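# Seat the blue-taped flask in a free shaker clamp

## Task

Put the glass flask with the blue tape into an empty clamp on the shaker, so that its base sits fully down in the clamp and the clamp's spring ring wraps around its conical part. Do not grip it hard, push hard on its rim, or rip the foil covering its mouth. At the end all the other flasks must still be seated. Do not bend any clamp's legs or pry its spring ring off. Do not strike any flask hard or let one drop more than a few centimetres. Any of these breaches means failure.

## Robot and tools

Robot: two UR7e-type arms, left_arm and right_arm, each carrying a Robotiq 140 mm two-finger gripper whose fingers can fold at a hinge. The left arm sits on the +y side of the table. Base positions in the scene frame: left_arm (-0.027, +0.491, +0.013) m, right_arm (+0.044, -0.521, +0.013) m, each turned very slightly about z.

Frames. The scene frame has its origin at table-top height midway between the arms, +x out over the table, +z up. Each arm reports end_effector_position (m), end_effector_quat_wxyz and velocities in its own base frame. Fixed cameras and the table use the scene frame. Motion offsets use the axes of that arm's current Hand target. Gripper axes: fingers point along +z, and they open and close along y. end_effector_position is the point between the pads when closed; the tips extend about 33 mm past it (only about 9 mm when fully open).

The 18-number row (shared by execute_actions and move): one flat list for both arms, each value in [-1, 1]. Order: left dx, dy, dz, rx, ry, rz, left gripper position, force_limit, speed, then the same nine for the right arm. The six pose values are an offset from that arm's Hand target at the start of the action or move, not an absolute pose; 1.0 equals 0.6 m for dx/dy/dz and 180 degrees for the rotation vector rx/ry/rz. All rows inside one action or one move list count from that same start, not from the preceding row; a new call counts from the new Hand target, so sending an offset twice moves twice. Six zeros re-request the current Hand target (useful when a gripper has settled short, or to end a push by commanding back past the gripper). Always resend each gripper's three numbers, since 0 is a real command.

Gripper numbers: position +1 fully open (140 mm), pads meet near -0.8, -1 closes until blocked. force_limit sets squeeze after a slow close: on parts up to 40 mm, about 14 N at -1, 40 N at 0, 58 N at +1. speed: pad gap rate about 30 mm/s at -1, 140 at 0, 250 at +1; faster closes grip much harder (up to about 116 N). Both start at +1, so for glass use low force_limit and speed -1. Grip near the fingertip quarter of the pads; deeper grips fold the fingers and may squeeze too hard or hold loosely. Fingertips pushed into a surface fold easily.

execute_actions(actions, cameras): actions is a list of actions; each action is a table of up to 15 rows of 18 numbers, one row per 1/30 s step, the last row held to fill 15 steps. An empty list returns state plus all camera images.

move(target, speed, blend, stop_force, zero, blocking, cameras): target is one 18-number row or a list of up to 15 rows, all offsets from the same starting Hand targets. speed is path top speed in m/s, 0.002 to 3.6 (default 0.25), one value or one per target. blend in m rounds corners in a list. stop_force in N (3 to 120, one value for both arms) ends an arm's path when its wrist sensor feels that much push against its motion; it is not reliable when the gripper rotates, and loose things can tip unfelt. zero (with stop_force only) rezeroes first when true. blocking=false returns early but cannot be combined with stop_force. Paths are straight and do not avoid obstacles; keep paths away from an arm's own base. The result adds a move: line such as done, off_target, moving, held or fault, plus limits (paced = pose clipped, held = steps withheld).

wait(seconds 0 to 10), stop() to brake a running move, zoom_image(camera, region [x0,y0,x1,y1] pixels, at most 504 by 504) on the latest image, zero_wrist_force(arm), read_manual(section "licences"), finished_scene(scene, integer 1 to 2) which ends the scene for good.

Cameras (896x504 each): cam_head_left, cam_head_right, cam_high, cam_low, cam_left_wrist, cam_right_wrist.

Result lines: Hand target is the last commanded pose after clipping (orientation is clipped to within 32 degrees of the measured one). object_status: 0 moving, 1 blocked while opening, 2 blocked while closing (a grip), 3 reached the requested position or pads met. position_measured is in counts: 3 open, about 75 = 100 mm, 139 = 60 mm, 200 = 20 mm, 230 pads touching. Wrist force/torque are in the end effector axes, zeroed at scene start. Joint torques include the arm's weight. Motor temperatures, MOTOR HOT and fault lines may appear.

Cautions: arms are stiff; aiming even slightly past a firm contact can trigger a fault stop (about 150 N net force, or joint torque above limits: 138 N m for big joints, 25.7 N m for wrist joints), freezing the arm 10 s. Motors overheat when holding loads or straining, braking the arm for 30 to 60 s. Do not let the arms collide or grip each other. Move slowly near glass, lower flasks gently into the clamp rather than dropping, never let anything leave the table, and expect occasional small nudges to loose objects.

Each tool is called after "Call:" as name(argument=value, ...), one argument or row to a line, values as JSON.

## Session

Call:
execute_actions(
  actions=[],
)

Scene clock: 0.00 s.
left_arm: end_effector_position=(+0.9512, -0.1013, +0.3088) position_measured=3 object_status=3 end_effector_quat_wxyz=(-0.049, +0.736, -0.287, +0.612) | right_arm: end_effector_position=(+1.0342, +0.1166, +0.2080) position_measured=3 object_status=3 end_effector_quat_wxyz=(+0.089, +0.871, -0.127, +0.466)
Joint positions: left_arm=[-0.225 -0.845 1.355 -3.401 -1.635 3.61] | right_arm=[0.086 -0.551 0.773 -2.74 -1.917 3.339]
Joint velocities: within noise
Joint torques (N m): no reading
Motor temperatures (°C): left_arm=[32 33 29 37 41 42] | right_arm=[36 24 32 36 38 42]
Wrist force (N): no reading
Wrist torque (N m): no reading
Wrist force, peak (N): no reading
Hand target: left_arm +0.9512, -0.1013, +0.3088; -0.049, +0.736, -0.287, +0.612 | right_arm +1.0342, +0.1166, +0.2080; +0.089, +0.871, -0.127, +0.466
Tool commands: left_gripper/position=+1.0 left_gripper/force_limit=+1.0 left_gripper/speed=+1.0 right_gripper/position=+1.0 right_gripper/force_limit=+1.0 right_gripper/speed=+1.0

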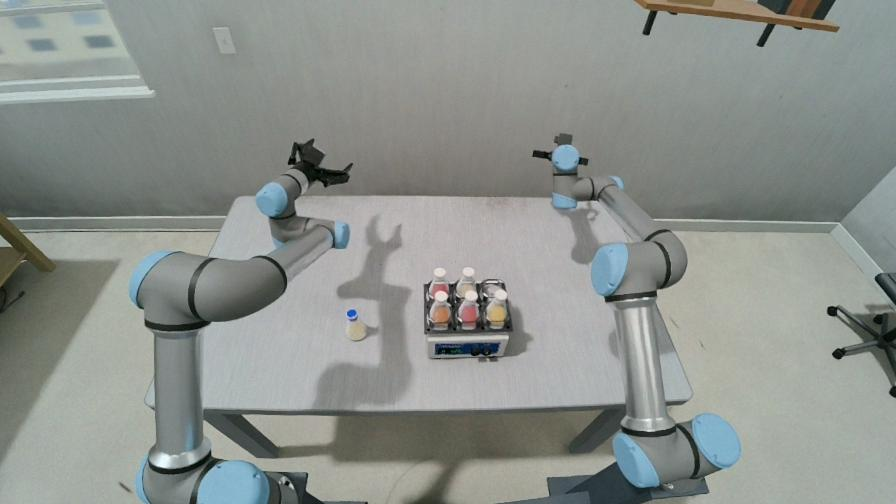

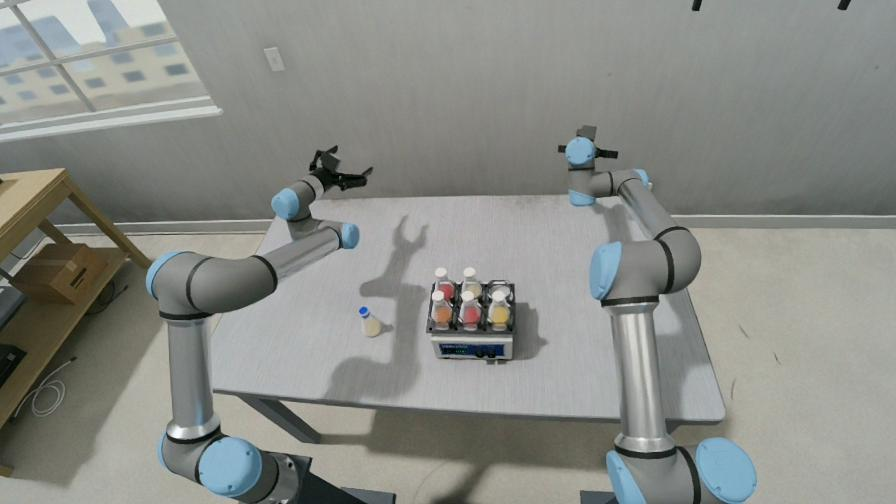

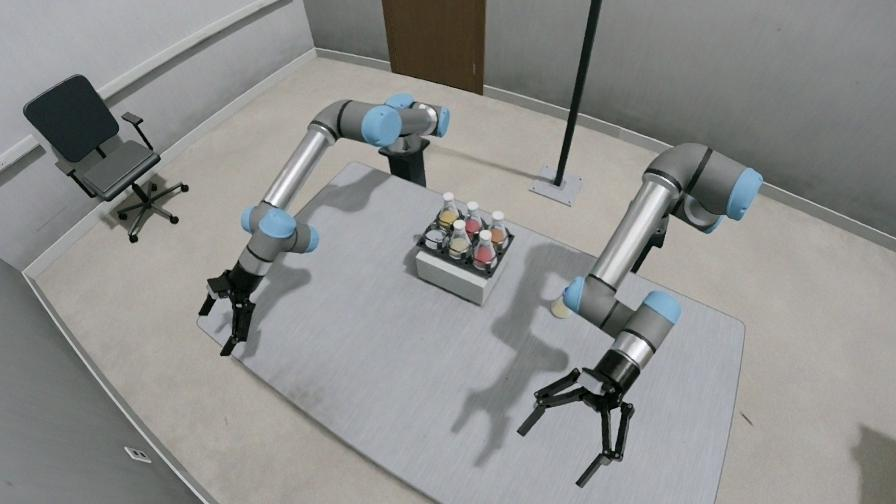

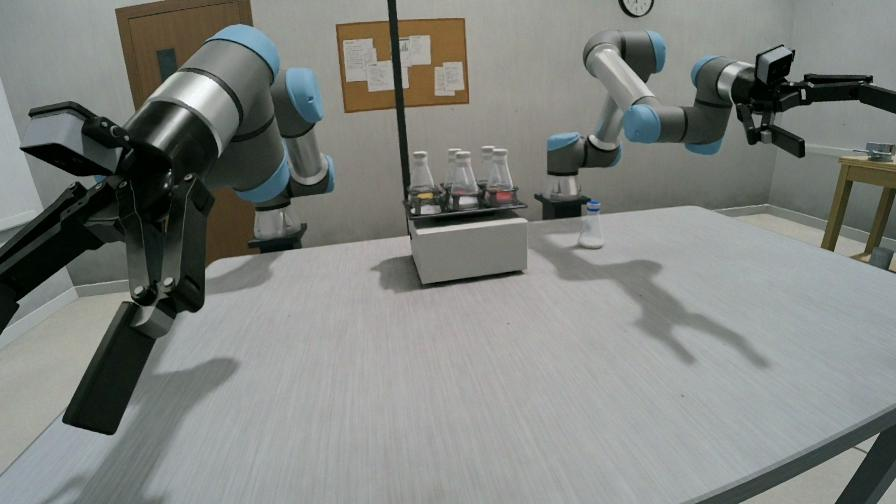

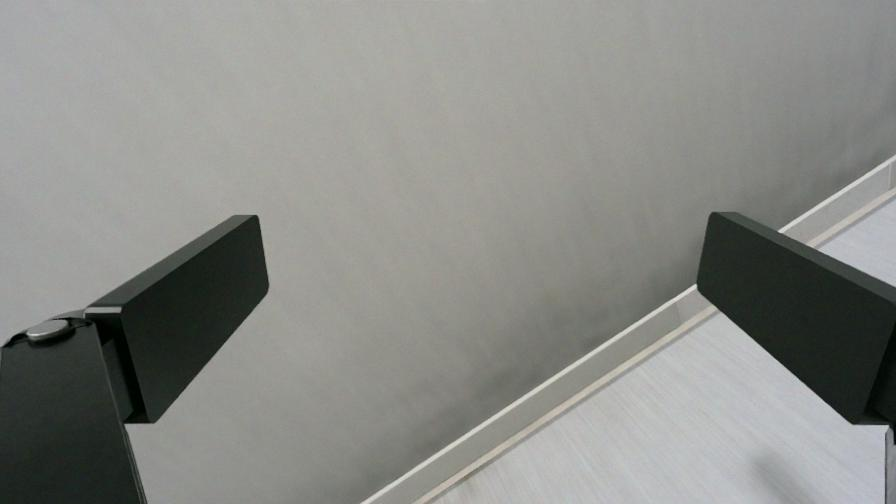

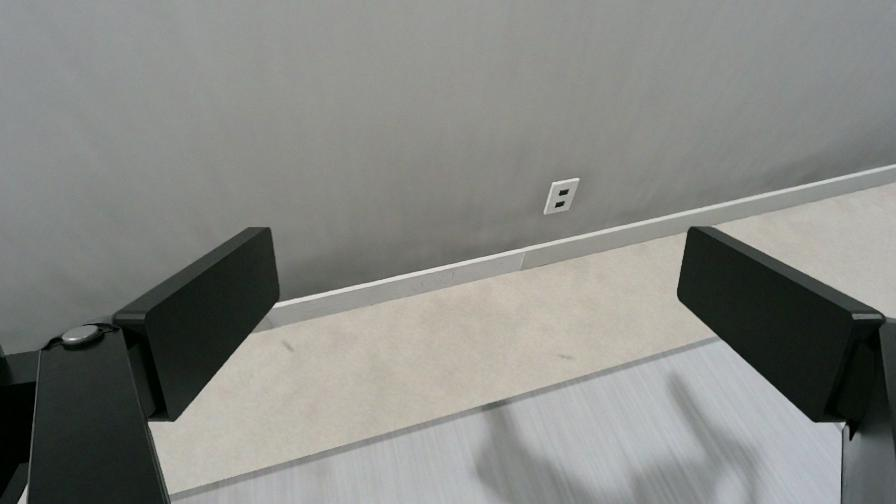

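Call:
zoom_image(
  camera="cam_head_left",
  region=[330, 250, 540, 370],
)

Call:
zoom_image(
  camera="cam_head_right",
  region=[340, 250, 550, 370],
)

Call:
zoom_image(
  camera="cam_low",
  region=[390, 130, 630, 290],
)

Call:
zoom_image(
  camera="cam_high",
  region=[400, 180, 600, 330],
)

Scaled by 2.400 from the camera's 896x504 image, which has a finer 1280x720 frame.

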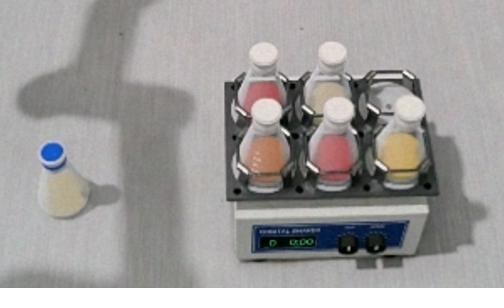

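Scaled by 2.400 from the camera's 896x504 image, which has a finer 1280x720 frame.

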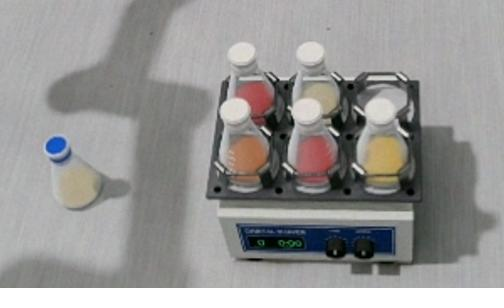

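Scaled by 2.100 from the camera's 896x504 image, which has a finer 1280x720 frame.

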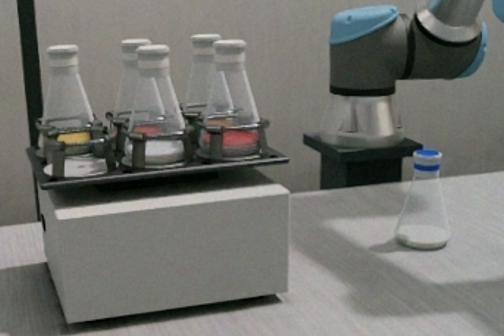

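Scaled by 2.520 from the camera's 896x504 image, which has a finer 1280x720 frame.

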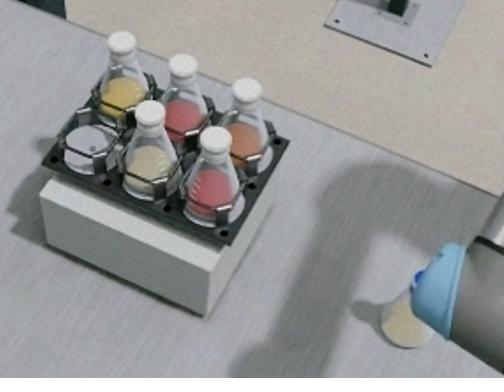

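Call:
move(
  target=[0,0,0,0,0,0,1,1,1,-0.315,0.115,-0.953,0.431,0.046,-0.230,1,1,1],
  speed=0.4,
  cameras=["cam_right_wrist","cam_head_left"],
)

Scene clock: 104.43 s.
left_arm: end_effector_position=(+0.9512, -0.1013, +0.3088) position_measured=3 object_status=3 end_effector_quat_wxyz=(-0.049, +0.736, -0.287, +0.612) | right_arm: end_effector_position=(+0.4611, +0.2334, +0.3673) position_measured=3 object_status=3 end_effector_quat_wxyz=(-0.309, +0.690, +0.484, +0.440)
Joint positions: left_arm=[-0.225 -0.845 1.355 -3.401 -1.635 3.61] | right_arm=[-0.459 -1.921 2.023 -1.437 -0.448 1.31]
Joint torques (N m): left_arm=[-1.6 -53.38 -22.51 -3.39 -0.07 -0.14] | right_arm=[5.29 -5.76 -26 -0.56 4.47 -1.79]
Wrist force (N): left_arm=[-0.1 -0.1 -0.1] | right_arm=[0.1 -0.3 -0.3]
Wrist torque (N m): left_arm=[-0.03 0.01 0.00] | right_arm=[-0.06 0.03 -0.06]
Wrist force, peak (N): left_arm=[0.1 0.3 0.2] | right_arm=[1.7 -3.6 -1.1]
Hand target: left_arm +0.9512, -0.1013, +0.3088; -0.049, +0.736, -0.287, +0.612 | right_arm +0.4611, +0.2334, +0.3673; -0.309, +0.690, +0.484, +0.440
Off the commanded pose: left_arm 0.000 m, 0 deg | right_arm 0.000 m, 0 deg.
move: done
Images, in order (width x height): cam_head_left 896x504, cam_right_wrist 896x504.

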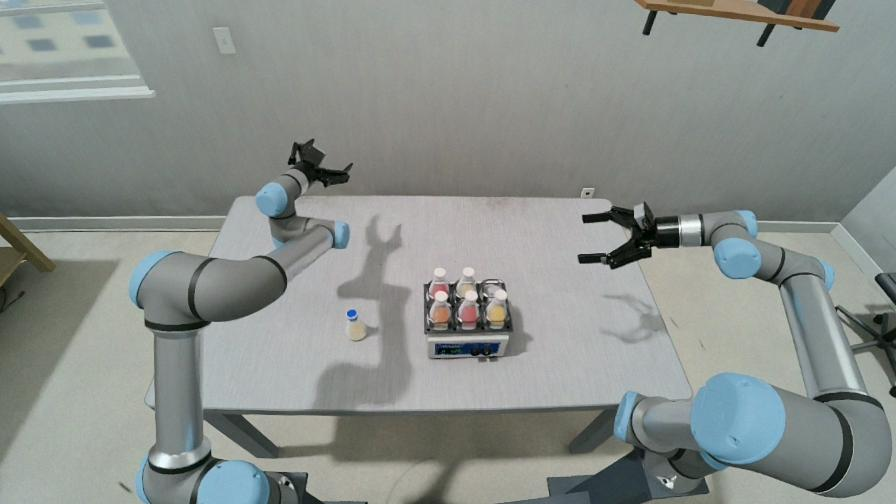

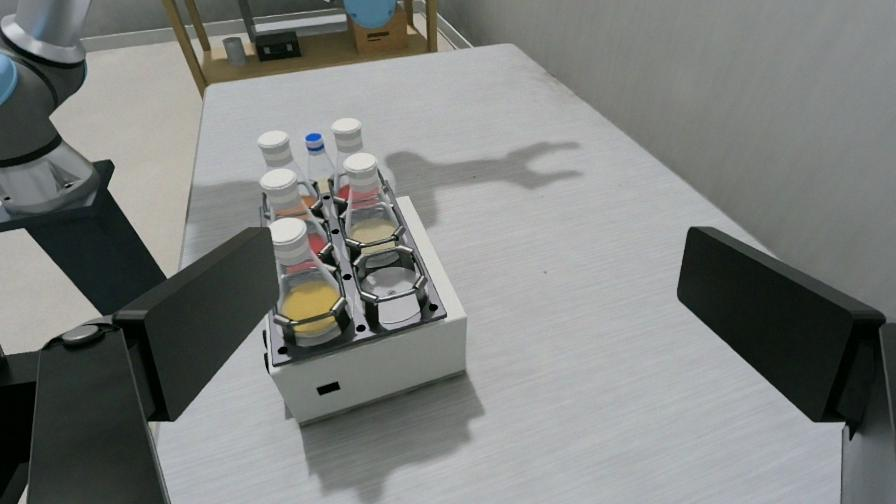

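Call:
move(
  target=[0,0,0,0,0,0,1,1,1,-0.109,-0.077,0.13,0,0,0,1,1,1],
  cameras=["cam_right_wrist"],
)

Call:
zoom_image(
  camera="cam_right_wrist",
  region=[280, 80, 680, 420],
)

Scene clock: 138.37 s.
left_arm: end_effector_position=(+0.9512, -0.1013, +0.3088) position_measured=3 object_status=3 end_effector_quat_wxyz=(-0.049, +0.736, -0.287, +0.612) | right_arm: end_effector_position=(+0.4323, +0.2897, +0.2750) position_measured=3 object_status=3 end_effector_quat_wxyz=(-0.309, +0.690, +0.484, +0.440)
Joint positions: left_arm=[-0.225 -0.845 1.355 -3.401 -1.635 3.61] | right_arm=[-0.334 -1.93 2.342 -2.011 -0.435 1.603]
Joint torques (N m): left_arm=[-0.74 -53.9 -22.73 -3.5 -0.13 0.1] | right_arm=[-6.35 -17.89 -28.01 -4.67 3.09 0.06]
Wrist force (N): left_arm=[0.0 0.0 -0.1] | right_arm=[-0.1 -0.3 -0.1]
Wrist torque (N m): left_arm=[-0.01 0.00 -0.01] | right_arm=[-0.05 0.06 0.09]
Wrist force, peak (N): left_arm=[0.2 0.3 0.0] | right_arm=[-2.0 -1.5 1.8]
Hand target: left_arm +0.9512, -0.1013, +0.3088; -0.049, +0.736, -0.287, +0.612 | right_arm +0.4324, +0.2897, +0.2751; -0.309, +0.690, +0.484, +0.440
Off the commanded pose: left_arm 0.000 m, 0 deg | right_arm 0.000 m, 0 deg.
move: done
Images, in order (width x height): cam_right_wrist 896x504.

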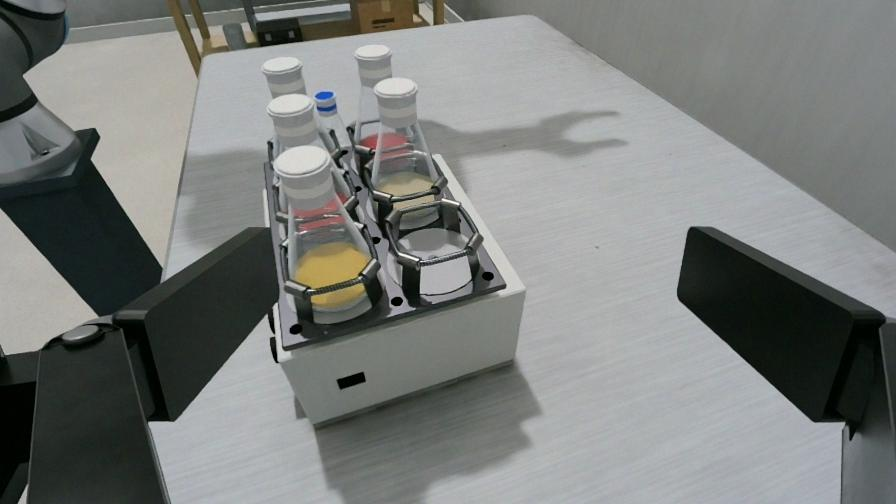

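Scaled by 1.260 from the camera's 896x504 image, which has a finer 1280x720 frame.

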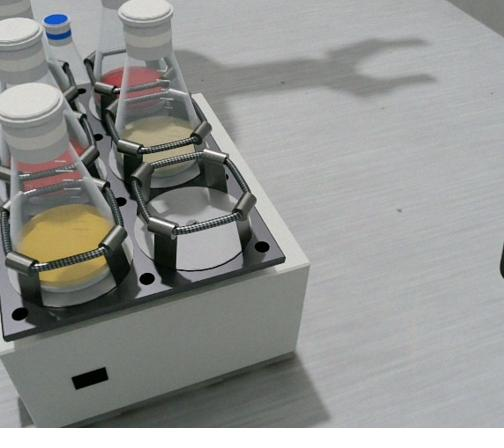

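Call:
move(
  target=[
    [-0.303,-0.395,-0.395,0,0,0,1,1,1,0.289,-0.082,0.048,-0.1,0.01,0.04,1,1,1],
    [-0.303,-0.395,-0.395,0,0,0,1,1,1,0.207,-0.476,0.583,-0.2315,0.026,0.0956,1,1,1],
  ],
  blend=0.04,
  speed=0.3,
  cameras=["cam_right_wrist","cam_high","cam_head_left"],
)

Scene clock: 215.57 s.
left_arm: end_effector_position=(+0.8010, +0.2492, +0.3094) position_measured=3 object_status=3 end_effector_quat_wxyz=(-0.049, +0.736, -0.287, +0.612) | right_arm: end_effector_position=(+0.2896, +0.7344, +0.2405) position_measured=3 object_status=3 end_effector_quat_wxyz=(-0.124, +0.800, +0.177, +0.560)
Joint positions: left_arm=[0.361 -0.963 1.559 -3.427 -2.199 3.781] | right_arm=[1.31 -0.957 1.647 -3.316 -2.375 3.529]
Joint torques (N m): left_arm=[5.51 -59.7 -10.42 -5.16 -1.84 -2.04] | right_arm=[5.64 -30.29 -31.16 -3.31 -1.43 -0.19]
Wrist force (N): left_arm=[0.0 0.2 0.1] | right_arm=[0.6 -0.4 -0.6]
Wrist torque (N m): left_arm=[0.03 0.01 0.00] | right_arm=[-0.12 -0.11 0.07]
Wrist force, peak (N): left_arm=[1.7 2.6 1.9] | right_arm=[-1.4 -4.1 -0.2]
Hand target: left_arm +0.8010, +0.2492, +0.3094; -0.049, +0.736, -0.287, +0.612 | right_arm +0.2896, +0.7344, +0.2405; -0.124, +0.800, +0.177, +0.560
Off the commanded pose: left_arm 0.000 m, 0 deg | right_arm 0.000 m, 0 deg.
move: done
Images, in order (width x height): cam_head_left 896x504, cam_high 896x504, cam_right_wrist 896x504.

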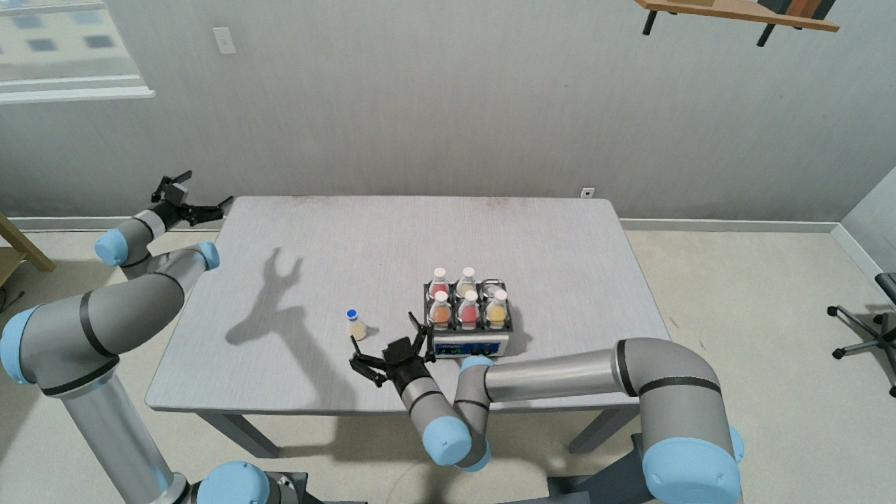

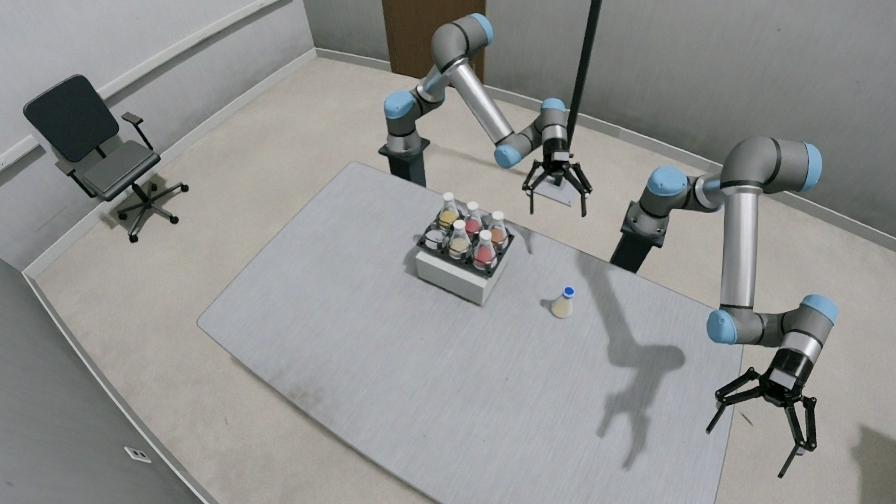

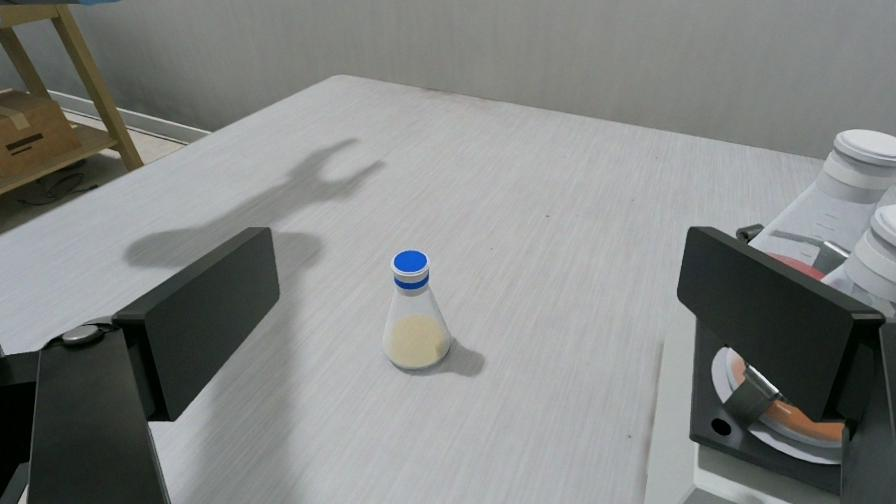

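Call:
zoom_image(
  camera="cam_right_wrist",
  region=[350, 230, 500, 390],
)

Scaled by 3.150 from the camera's 896x504 image, which has a finer 1280x720 frame.

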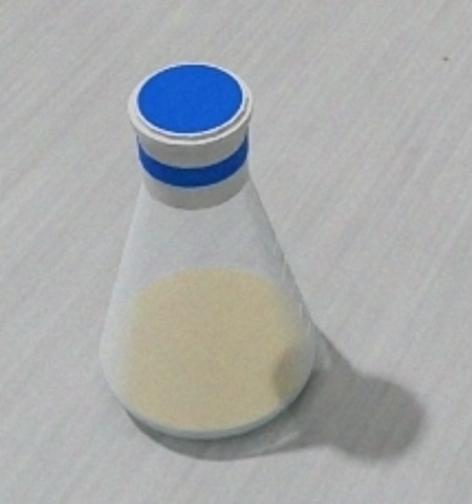

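Call:
move(
  target=[0,0,0,0,0,0,1,1,1,-0.196,-0.0665,0.174,0,0.0556,0,1,1,1],
  cameras=["cam_right_wrist","cam_low","cam_high"],
)

Call:
zoom_image(
  camera="cam_right_wrist",
  region=[350, 200, 550, 400],
)

Scene clock: 260.90 s.
left_arm: end_effector_position=(+0.8010, +0.2492, +0.3094) position_measured=3 object_status=3 end_effector_quat_wxyz=(-0.049, +0.736, -0.287, +0.612) | right_arm: end_effector_position=(+0.3252, +0.7950, +0.0943) position_measured=3 object_status=3 end_effector_quat_wxyz=(-0.139, +0.748, +0.166, +0.628)
Joint positions: left_arm=[0.361 -0.963 1.559 -3.427 -2.199 3.781] | right_arm=[1.298 -0.471 1.354 -3.76 -2.415 3.341]
Joint torques (N m): left_arm=[5.07 -61.22 -11.51 -4.87 -1.79 -1.84] | right_arm=[6.31 -41.86 -23.36 -3.54 0.91 0.91]
Wrist force (N): left_arm=[0.0 -0.1 0.1] | right_arm=[0.7 -0.4 -0.7]
Wrist torque (N m): left_arm=[-0.02 0.02 0.00] | right_arm=[-0.20 -0.11 -0.04]
Wrist force, peak (N): left_arm=[0.1 0.4 0.2] | right_arm=[4.1 0.0 -2.9]
Hand target: left_arm +0.8010, +0.2492, +0.3094; -0.049, +0.736, -0.287, +0.612 | right_arm +0.3252, +0.7951, +0.0943; -0.139, +0.748, +0.166, +0.628
Off the commanded pose: left_arm 0.000 m, 0 deg | right_arm 0.000 m, 0 deg.
move: done
Images, in order (width x height): cam_high 896x504, cam_low 896x504, cam_right_wrist 896x504.

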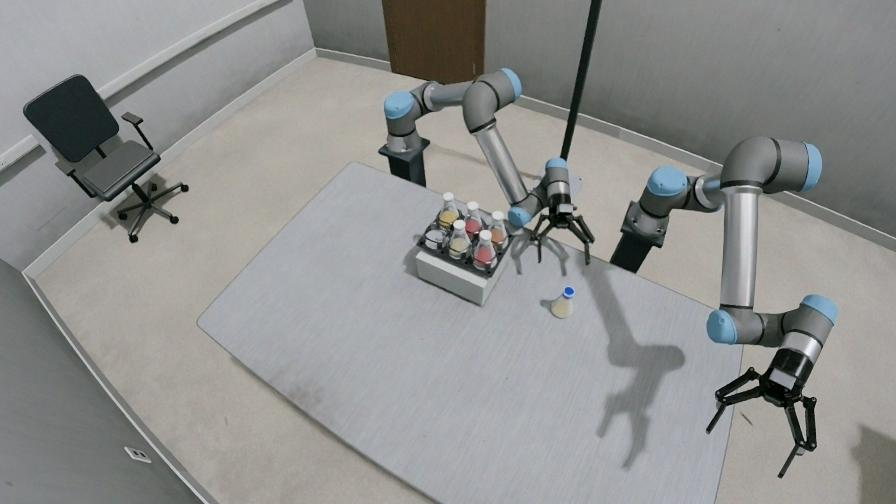

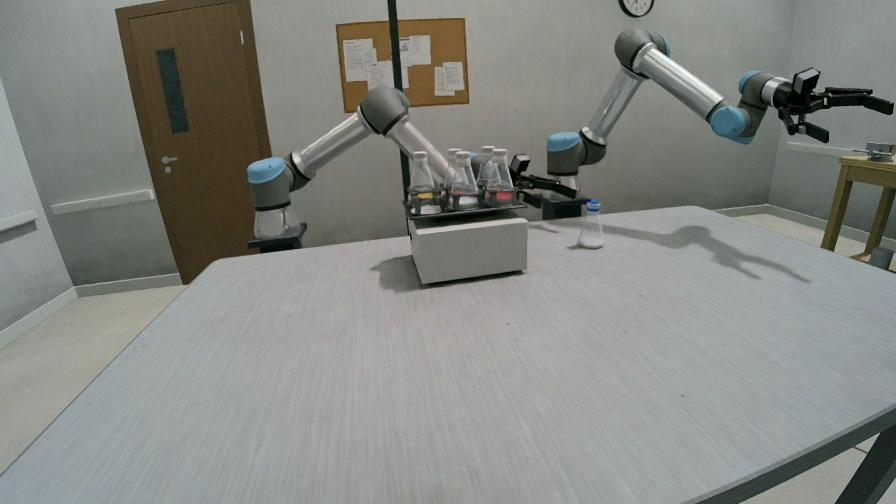

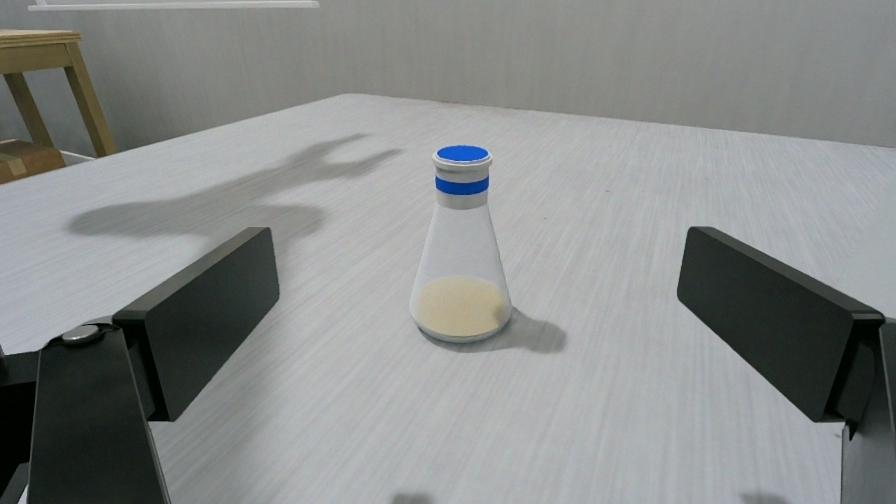

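Scaled by 2.520 from the camera's 896x504 image, which has a finer 1280x720 frame.

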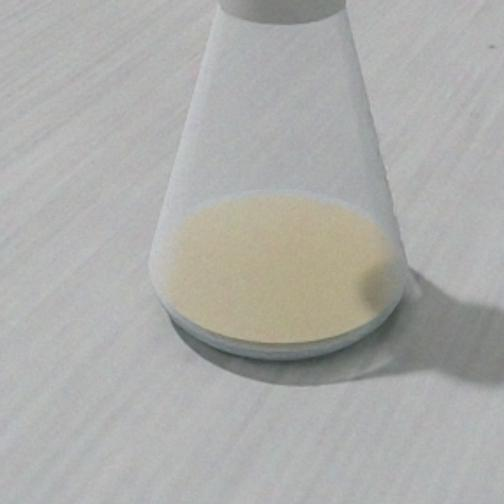

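Call:
move(
  target=[0,0,0,0,0,0,1,1,1,0.0067,0.0005,0.1527,0,0,0,1,1,1],
  speed=0.12,
  cameras=["cam_right_wrist"],
)

Scene clock: 279.57 s.
left_arm: end_effector_position=(+0.8010, +0.2492, +0.3094) position_measured=3 object_status=3 end_effector_quat_wxyz=(-0.049, +0.736, -0.287, +0.612) | right_arm: end_effector_position=(+0.4077, +0.8333, +0.0822) position_measured=3 object_status=3 end_effector_quat_wxyz=(-0.139, +0.748, +0.166, +0.628)
Joint positions: left_arm=[0.361 -0.963 1.559 -3.427 -2.199 3.781] | right_arm=[1.201 -0.36 1.13 -3.672 -2.32 3.306]
Joint torques (N m): left_arm=[5.13 -61.09 -10.13 -4.79 -1.84 -1.82] | right_arm=[0.84 -69.46 -16.63 -4.19 -2.46 2.11]
Wrist force (N): left_arm=[-0.1 0.0 0.1] | right_arm=[0.3 -0.6 -0.4]
Wrist torque (N m): left_arm=[-0.03 0.02 0.01] | right_arm=[-0.22 -0.04 0.12]
Wrist force, peak (N): left_arm=[0.1 0.2 0.3] | right_arm=[0.5 -0.7 -2.4]
Hand target: left_arm +0.8010, +0.2492, +0.3094; -0.049, +0.736, -0.287, +0.612 | right_arm +0.4077, +0.8333, +0.0823; -0.139, +0.748, +0.166, +0.628
Off the commanded pose: left_arm 0.000 m, 0 deg | right_arm 0.000 m, 0 deg.
move: done
Images, in order (width x height): cam_right_wrist 896x504.

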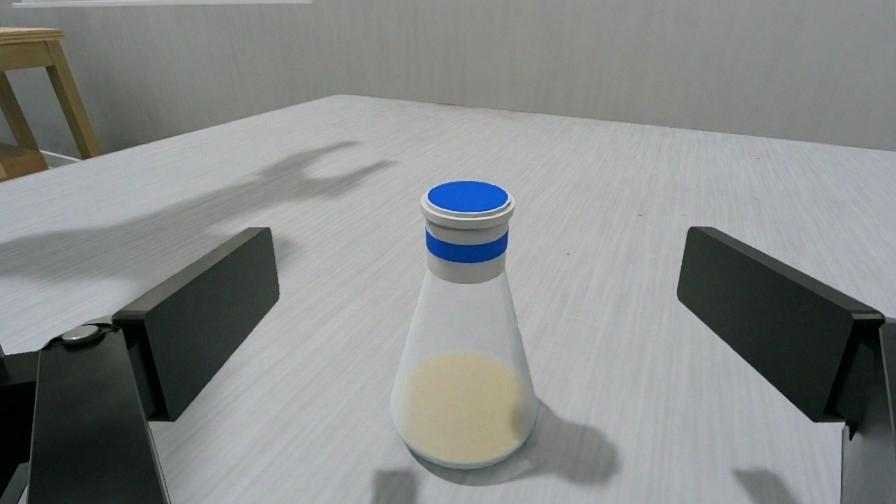

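Call:
execute_actions(
  actions=[
    [[0,0,0,0,0,0,1,1,1,0,0,0,0,0,0,-0.2,-1,-1]],
    [[0,0,0,0,0,0,1,1,1,0,0,0,0,0,0,-0.2,-1,-1]],
    [[0,0,0,0,0,0,1,1,1,0,0,0,0,0,0,-0.2,-1,-1]],
    [[0,0,0,0,0,0,1,1,1,0,0,0,0,0,0,-0.2,-1,-1]],
    [[0,0,0,0,0,0,1,1,1,0,0,0,0,0,0,-0.2,-1,-1]],
    [[0,0,0,0,0,0,1,1,1,0,0,0,0,0,0,-0.2,-1,-1]],
  ],
  cameras=["cam_right_wrist","cam_low"],
)

Call:
zoom_image(
  camera="cam_low",
  region=[510, 150, 630, 260],
)

Scene clock: 298.87 s.
left_arm: end_effector_position=(+0.8010, +0.2492, +0.3094) position_measured=3 object_status=3 end_effector_quat_wxyz=(-0.049, +0.736, -0.287, +0.612) | right_arm: end_effector_position=(+0.4077, +0.8333, +0.0823) position_measured=154 object_status=0 end_effector_quat_wxyz=(-0.139, +0.748, +0.166, +0.628)
Joint positions: left_arm=[0.361 -0.963 1.559 -3.427 -2.199 3.781] | right_arm=[1.201 -0.36 1.13 -3.672 -2.32 3.307]
Joint torques (N m): left_arm=[4.19 -60.17 -9.9 -3.85 -2.13 -1.6] | right_arm=[-6.22 -69.13 -26.5 -0.44 -2.31 1.98]
Wrist force (N): left_arm=[0.1 0.2 0.1] | right_arm=[0.6 -0.6 -0.5]
Wrist torque (N m): left_arm=[0.03 0.01 0.01] | right_arm=[-0.21 -0.13 0.11]
Wrist force, peak (N): left_arm=[-0.4 0.0 -0.2] | right_arm=[0.6 -0.8 -0.6]
Hand target: left_arm +0.8010, +0.2492, +0.3094; -0.049, +0.736, -0.287, +0.612 | right_arm +0.4077, +0.8333, +0.0823; -0.139, +0.748, +0.166, +0.628
Off the commanded pose: left_arm 0.000 m, 0 deg | right_arm 0.000 m, 0 deg.
Images, in order (width x height): cam_low 896x504, cam_right_wrist 896x504.

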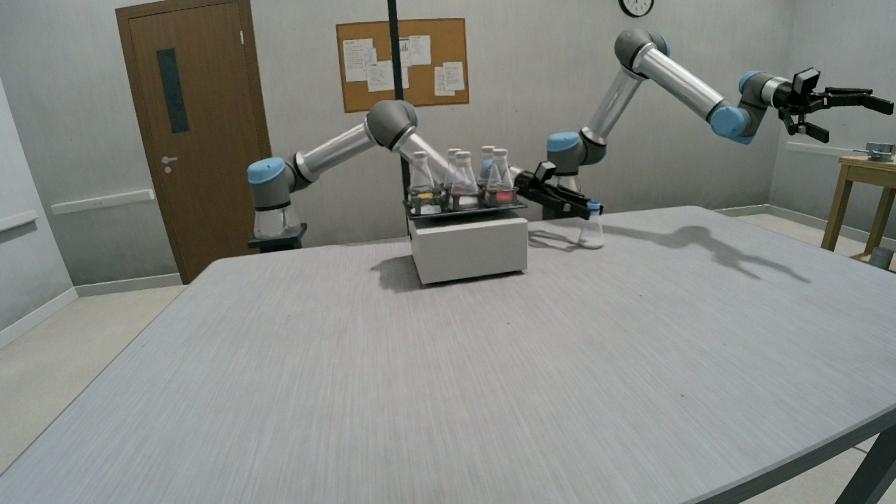

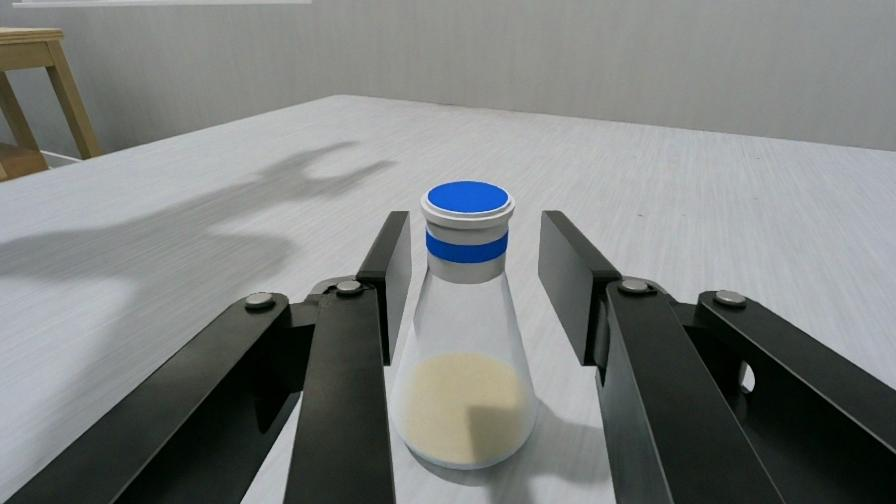

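Scaled by 4.200 from the camera's 896x504 image, which has a finer 1280x720 frame.

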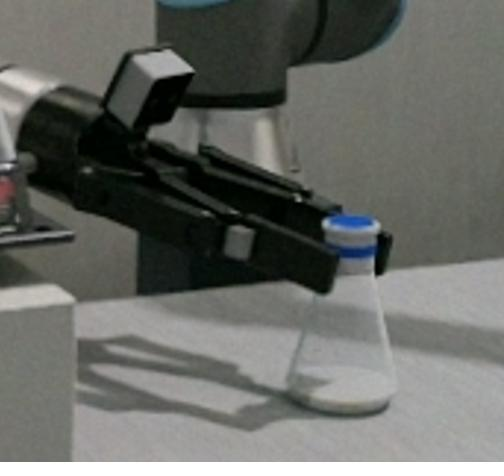

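Call:
execute_actions(
  actions=[
    [[0,0,0,0,0,0,1,1,1,0,-0.005,0,0,0,0,-0.2,-1,-1]],
    [[0,0,0,0,0,0,1,1,1,0,0,0,0,0,0,-1,-1,-1]],
    [[0,0,0,0,0,0,1,1,1,0,0,0,0,0,0,-1,-1,-1]],
    [[0,0,0,0,0,0,1,1,1,0,0,0,0,0,0,-1,-1,-1]],
  ],
  cameras=["cam_right_wrist"],
)

Scene clock: 310.17 s.
left_arm: end_effector_position=(+0.8010, +0.2492, +0.3094) position_measured=3 object_status=3 end_effector_quat_wxyz=(-0.049, +0.736, -0.287, +0.612) | right_arm: end_effector_position=(+0.4064, +0.8360, +0.0823) position_measured=183 object_status=2 end_effector_quat_wxyz=(-0.139, +0.748, +0.166, +0.628)
Joint positions: left_arm=[0.361 -0.963 1.559 -3.427 -2.199 3.781] | right_arm=[1.204 -0.356 1.119 -3.665 -2.323 3.308]
Joint torques (N m): left_arm=[5.57 -61.23 -10.44 -3.62 -1.72 -1.08] | right_arm=[-5.64 -59.27 -12.61 -0.56 -0.07 -1.96]
Wrist force (N): left_arm=[0.0 0.1 0.2] | right_arm=[0.2 -0.7 -0.5]
Wrist torque (N m): left_arm=[0.02 0.01 0.00] | right_arm=[-0.25 -0.09 -0.05]
Wrist force, peak (N): left_arm=[-0.1 0.1 0.3] | right_arm=[1.6 -1.5 -0.5]
Hand target: left_arm +0.8010, +0.2492, +0.3094; -0.049, +0.736, -0.287, +0.612 | right_arm +0.4064, +0.8360, +0.0823; -0.139, +0.748, +0.166, +0.628
Off the commanded pose: left_arm 0.000 m, 0 deg | right_arm 0.000 m, 0 deg.
Images, in order (width x height): cam_right_wrist 896x504.

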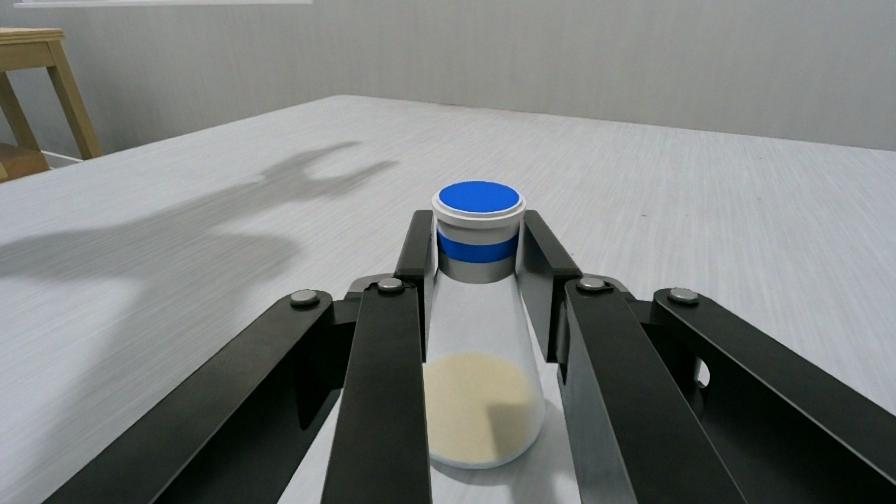

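Call:
zero_wrist_force(
  arm="right_arm",
)

Call:
move(
  target=[
    [0,0,0,0,0,0,1,1,1,0.05,0,-0.0088,0,0,0,-1,-1,-1],
    [0,0,0,0,0,0,1,1,1,0.522,0,-0.092,0,0,0,-1,-1,-1],
  ],
  speed=[0.05,0.2],
  blend=0.01,
  cameras=["cam_right_wrist","cam_low"],
)

Wrist force sensor zeroed.

Scene clock: 347.87 s.
left_arm: end_effector_position=(+0.8010, +0.2492, +0.3094) position_measured=3 object_status=3 end_effector_quat_wxyz=(-0.049, +0.736, -0.287, +0.612) | right_arm: end_effector_position=(+0.4065, +0.8359, +0.4004) position_measured=183 object_status=2 end_effector_quat_wxyz=(-0.139, +0.748, +0.166, +0.628)
Joint positions: left_arm=[0.361 -0.963 1.559 -3.427 -2.199 3.781] | right_arm=[1.204 -0.776 1.041 -3.167 -2.323 3.308]
Joint torques (N m): left_arm=[4.76 -60.25 -9.79 -3.21 -1.88 -0.97] | right_arm=[6.2 -47.14 -18.23 -2.21 -2.74 1.54]
Wrist force (N, zeroed by zero_wrist_force on right_arm): left_arm=[0.0 0.0 0.0] | right_arm=[-1.0 0.5 0.3]
Wrist torque (N m, zeroed by zero_wrist_force on right_arm): left_arm=[-0.02 0.01 0.01] | right_arm=[0.13 0.05 -0.01]
Wrist force, peak (N, zeroed by zero_wrist_force on right_arm): left_arm=[0.4 0.0 0.0] | right_arm=[-3.0 0.1 0.7]
Hand target: left_arm +0.8010, +0.2492, +0.3094; -0.049, +0.736, -0.287, +0.612 | right_arm +0.4065, +0.8360, +0.4003; -0.139, +0.748, +0.166, +0.628
Off the commanded pose: left_arm 0.000 m, 0 deg | right_arm 0.000 m, 0 deg.
move: done
Images, in order (width x height): cam_low 896x504, cam_right_wrist 896x504.

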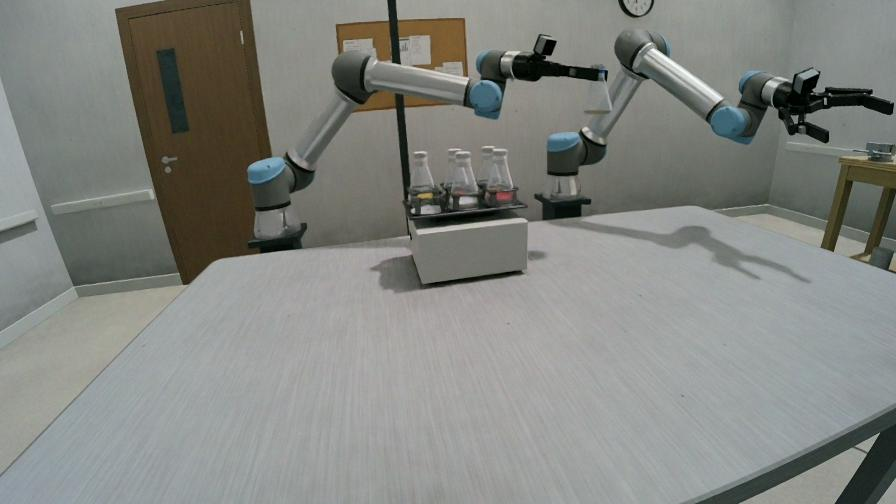

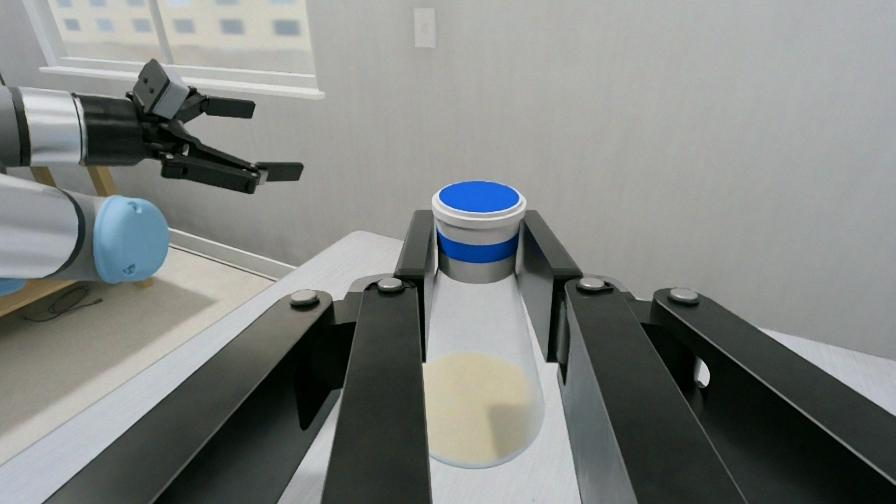

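Call:
move(
  target=[
    [0,0,0,0,0,0,1,1,1,-0.015,0.357,-0.085,0.1094,0,-0.0193,-1,-1,-1],
    [0,0,0,0,0,0,1,1,1,-0.034,0.663,-0.195,0.3556,0,-0.0627,-1,-1,-1],
  ],
  speed=0.15,
  blend=0.04,
  cameras=["cam_right_wrist","cam_low","cam_head_left","cam_high"],
)

Scene clock: 359.40 s.
left_arm: end_effector_position=(+0.8010, +0.2492, +0.3094) position_measured=3 object_status=3 end_effector_quat_wxyz=(-0.049, +0.736, -0.287, +0.612) | right_arm: end_effector_position=(+0.4671, +0.4253, +0.4005) position_measured=183 object_status=2 end_effector_quat_wxyz=(-0.455, +0.542, +0.542, +0.455) end_effector_velocity=(+0.001, +0.000, +0.000) end_effector_angular_velocity=(+0.001, +0.000, -0.001)
Joint positions: left_arm=[0.361 -0.963 1.559 -3.427 -2.199 3.781] | right_arm=[-0.031 -1.594 1.892 -1.694 -0.177 1.392]
Joint velocities: left_arm=[within noise] | right_arm=[0 0.001 0.001 -0.005 0.001 0.004]
Joint torques (N m): left_arm=[4.98 -59.22 -10.52 -2.75 -2.1 -0.6] | right_arm=[-7.03 -19.27 -18.71 -4.55 0.65 2.08]
Wrist force (N, zeroed by zero_wrist_force on right_arm): left_arm=[0.2 0.1 0.2] | right_arm=[-0.5 0.1 0.6]
Wrist torque (N m, zeroed by zero_wrist_force on right_arm): left_arm=[0.01 -0.02 0.01] | right_arm=[0.04 -0.04 0.09]
Wrist force, peak (N, zeroed by zero_wrist_force on right_arm): left_arm=[0.3 -0.2 0.2] | right_arm=[-1.1 -2.4 0.7]
Hand target: left_arm +0.8010, +0.2492, +0.3094; -0.049, +0.736, -0.287, +0.612 | right_arm +0.4671, +0.4253, +0.4005; -0.455, +0.542, +0.542, +0.454
Off the commanded pose: left_arm 0.000 m, 0 deg | right_arm 0.000 m, 0 deg.
move: done
Images, in order (width x height): cam_head_left 896x504, cam_high 896x504, cam_low 896x504, cam_right_wrist 896x504.

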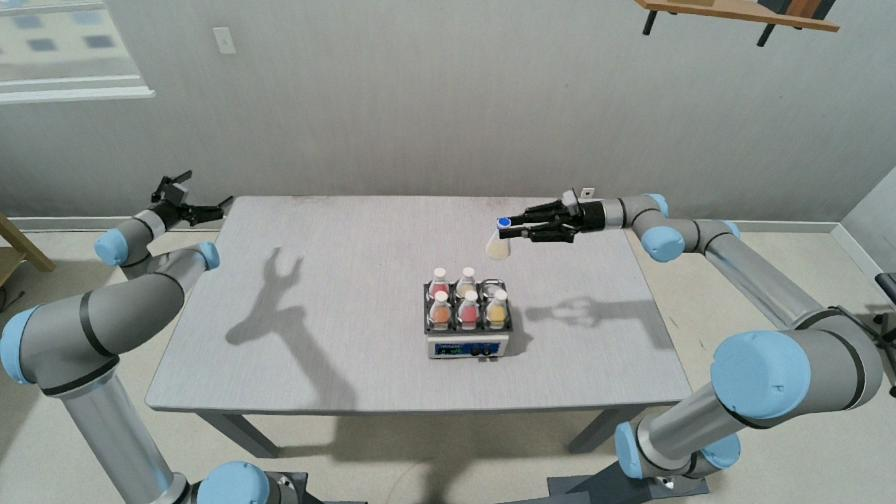

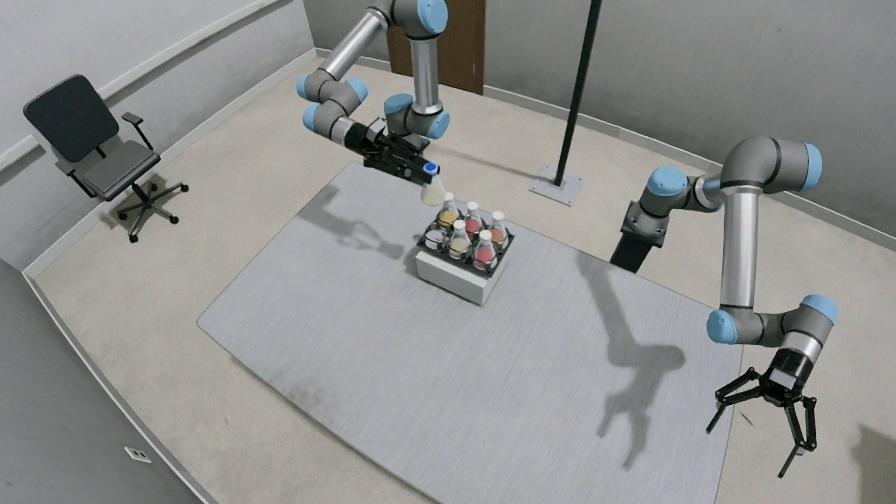

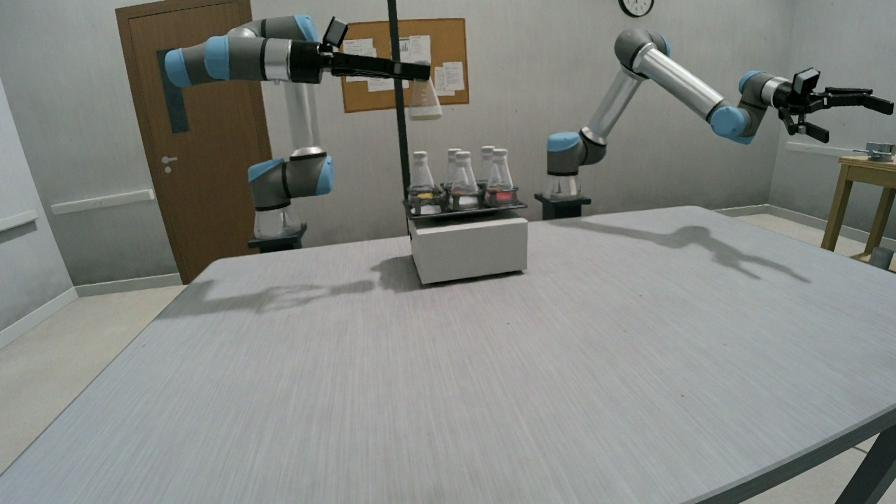

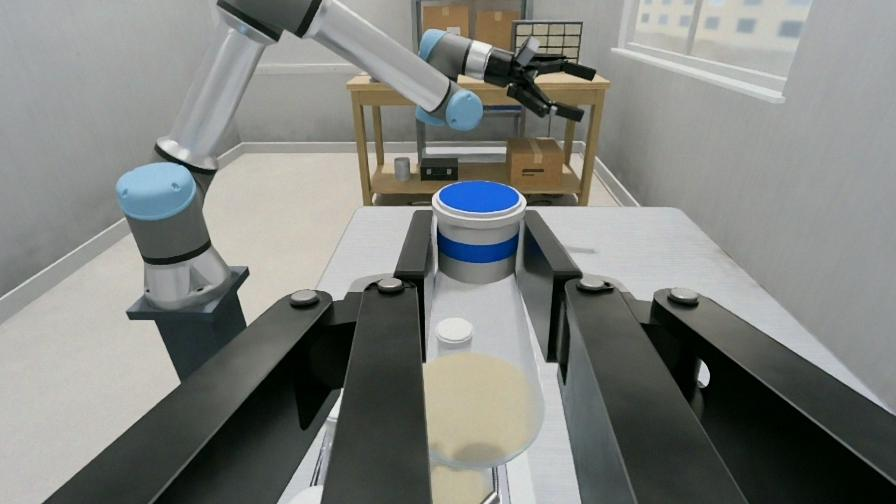

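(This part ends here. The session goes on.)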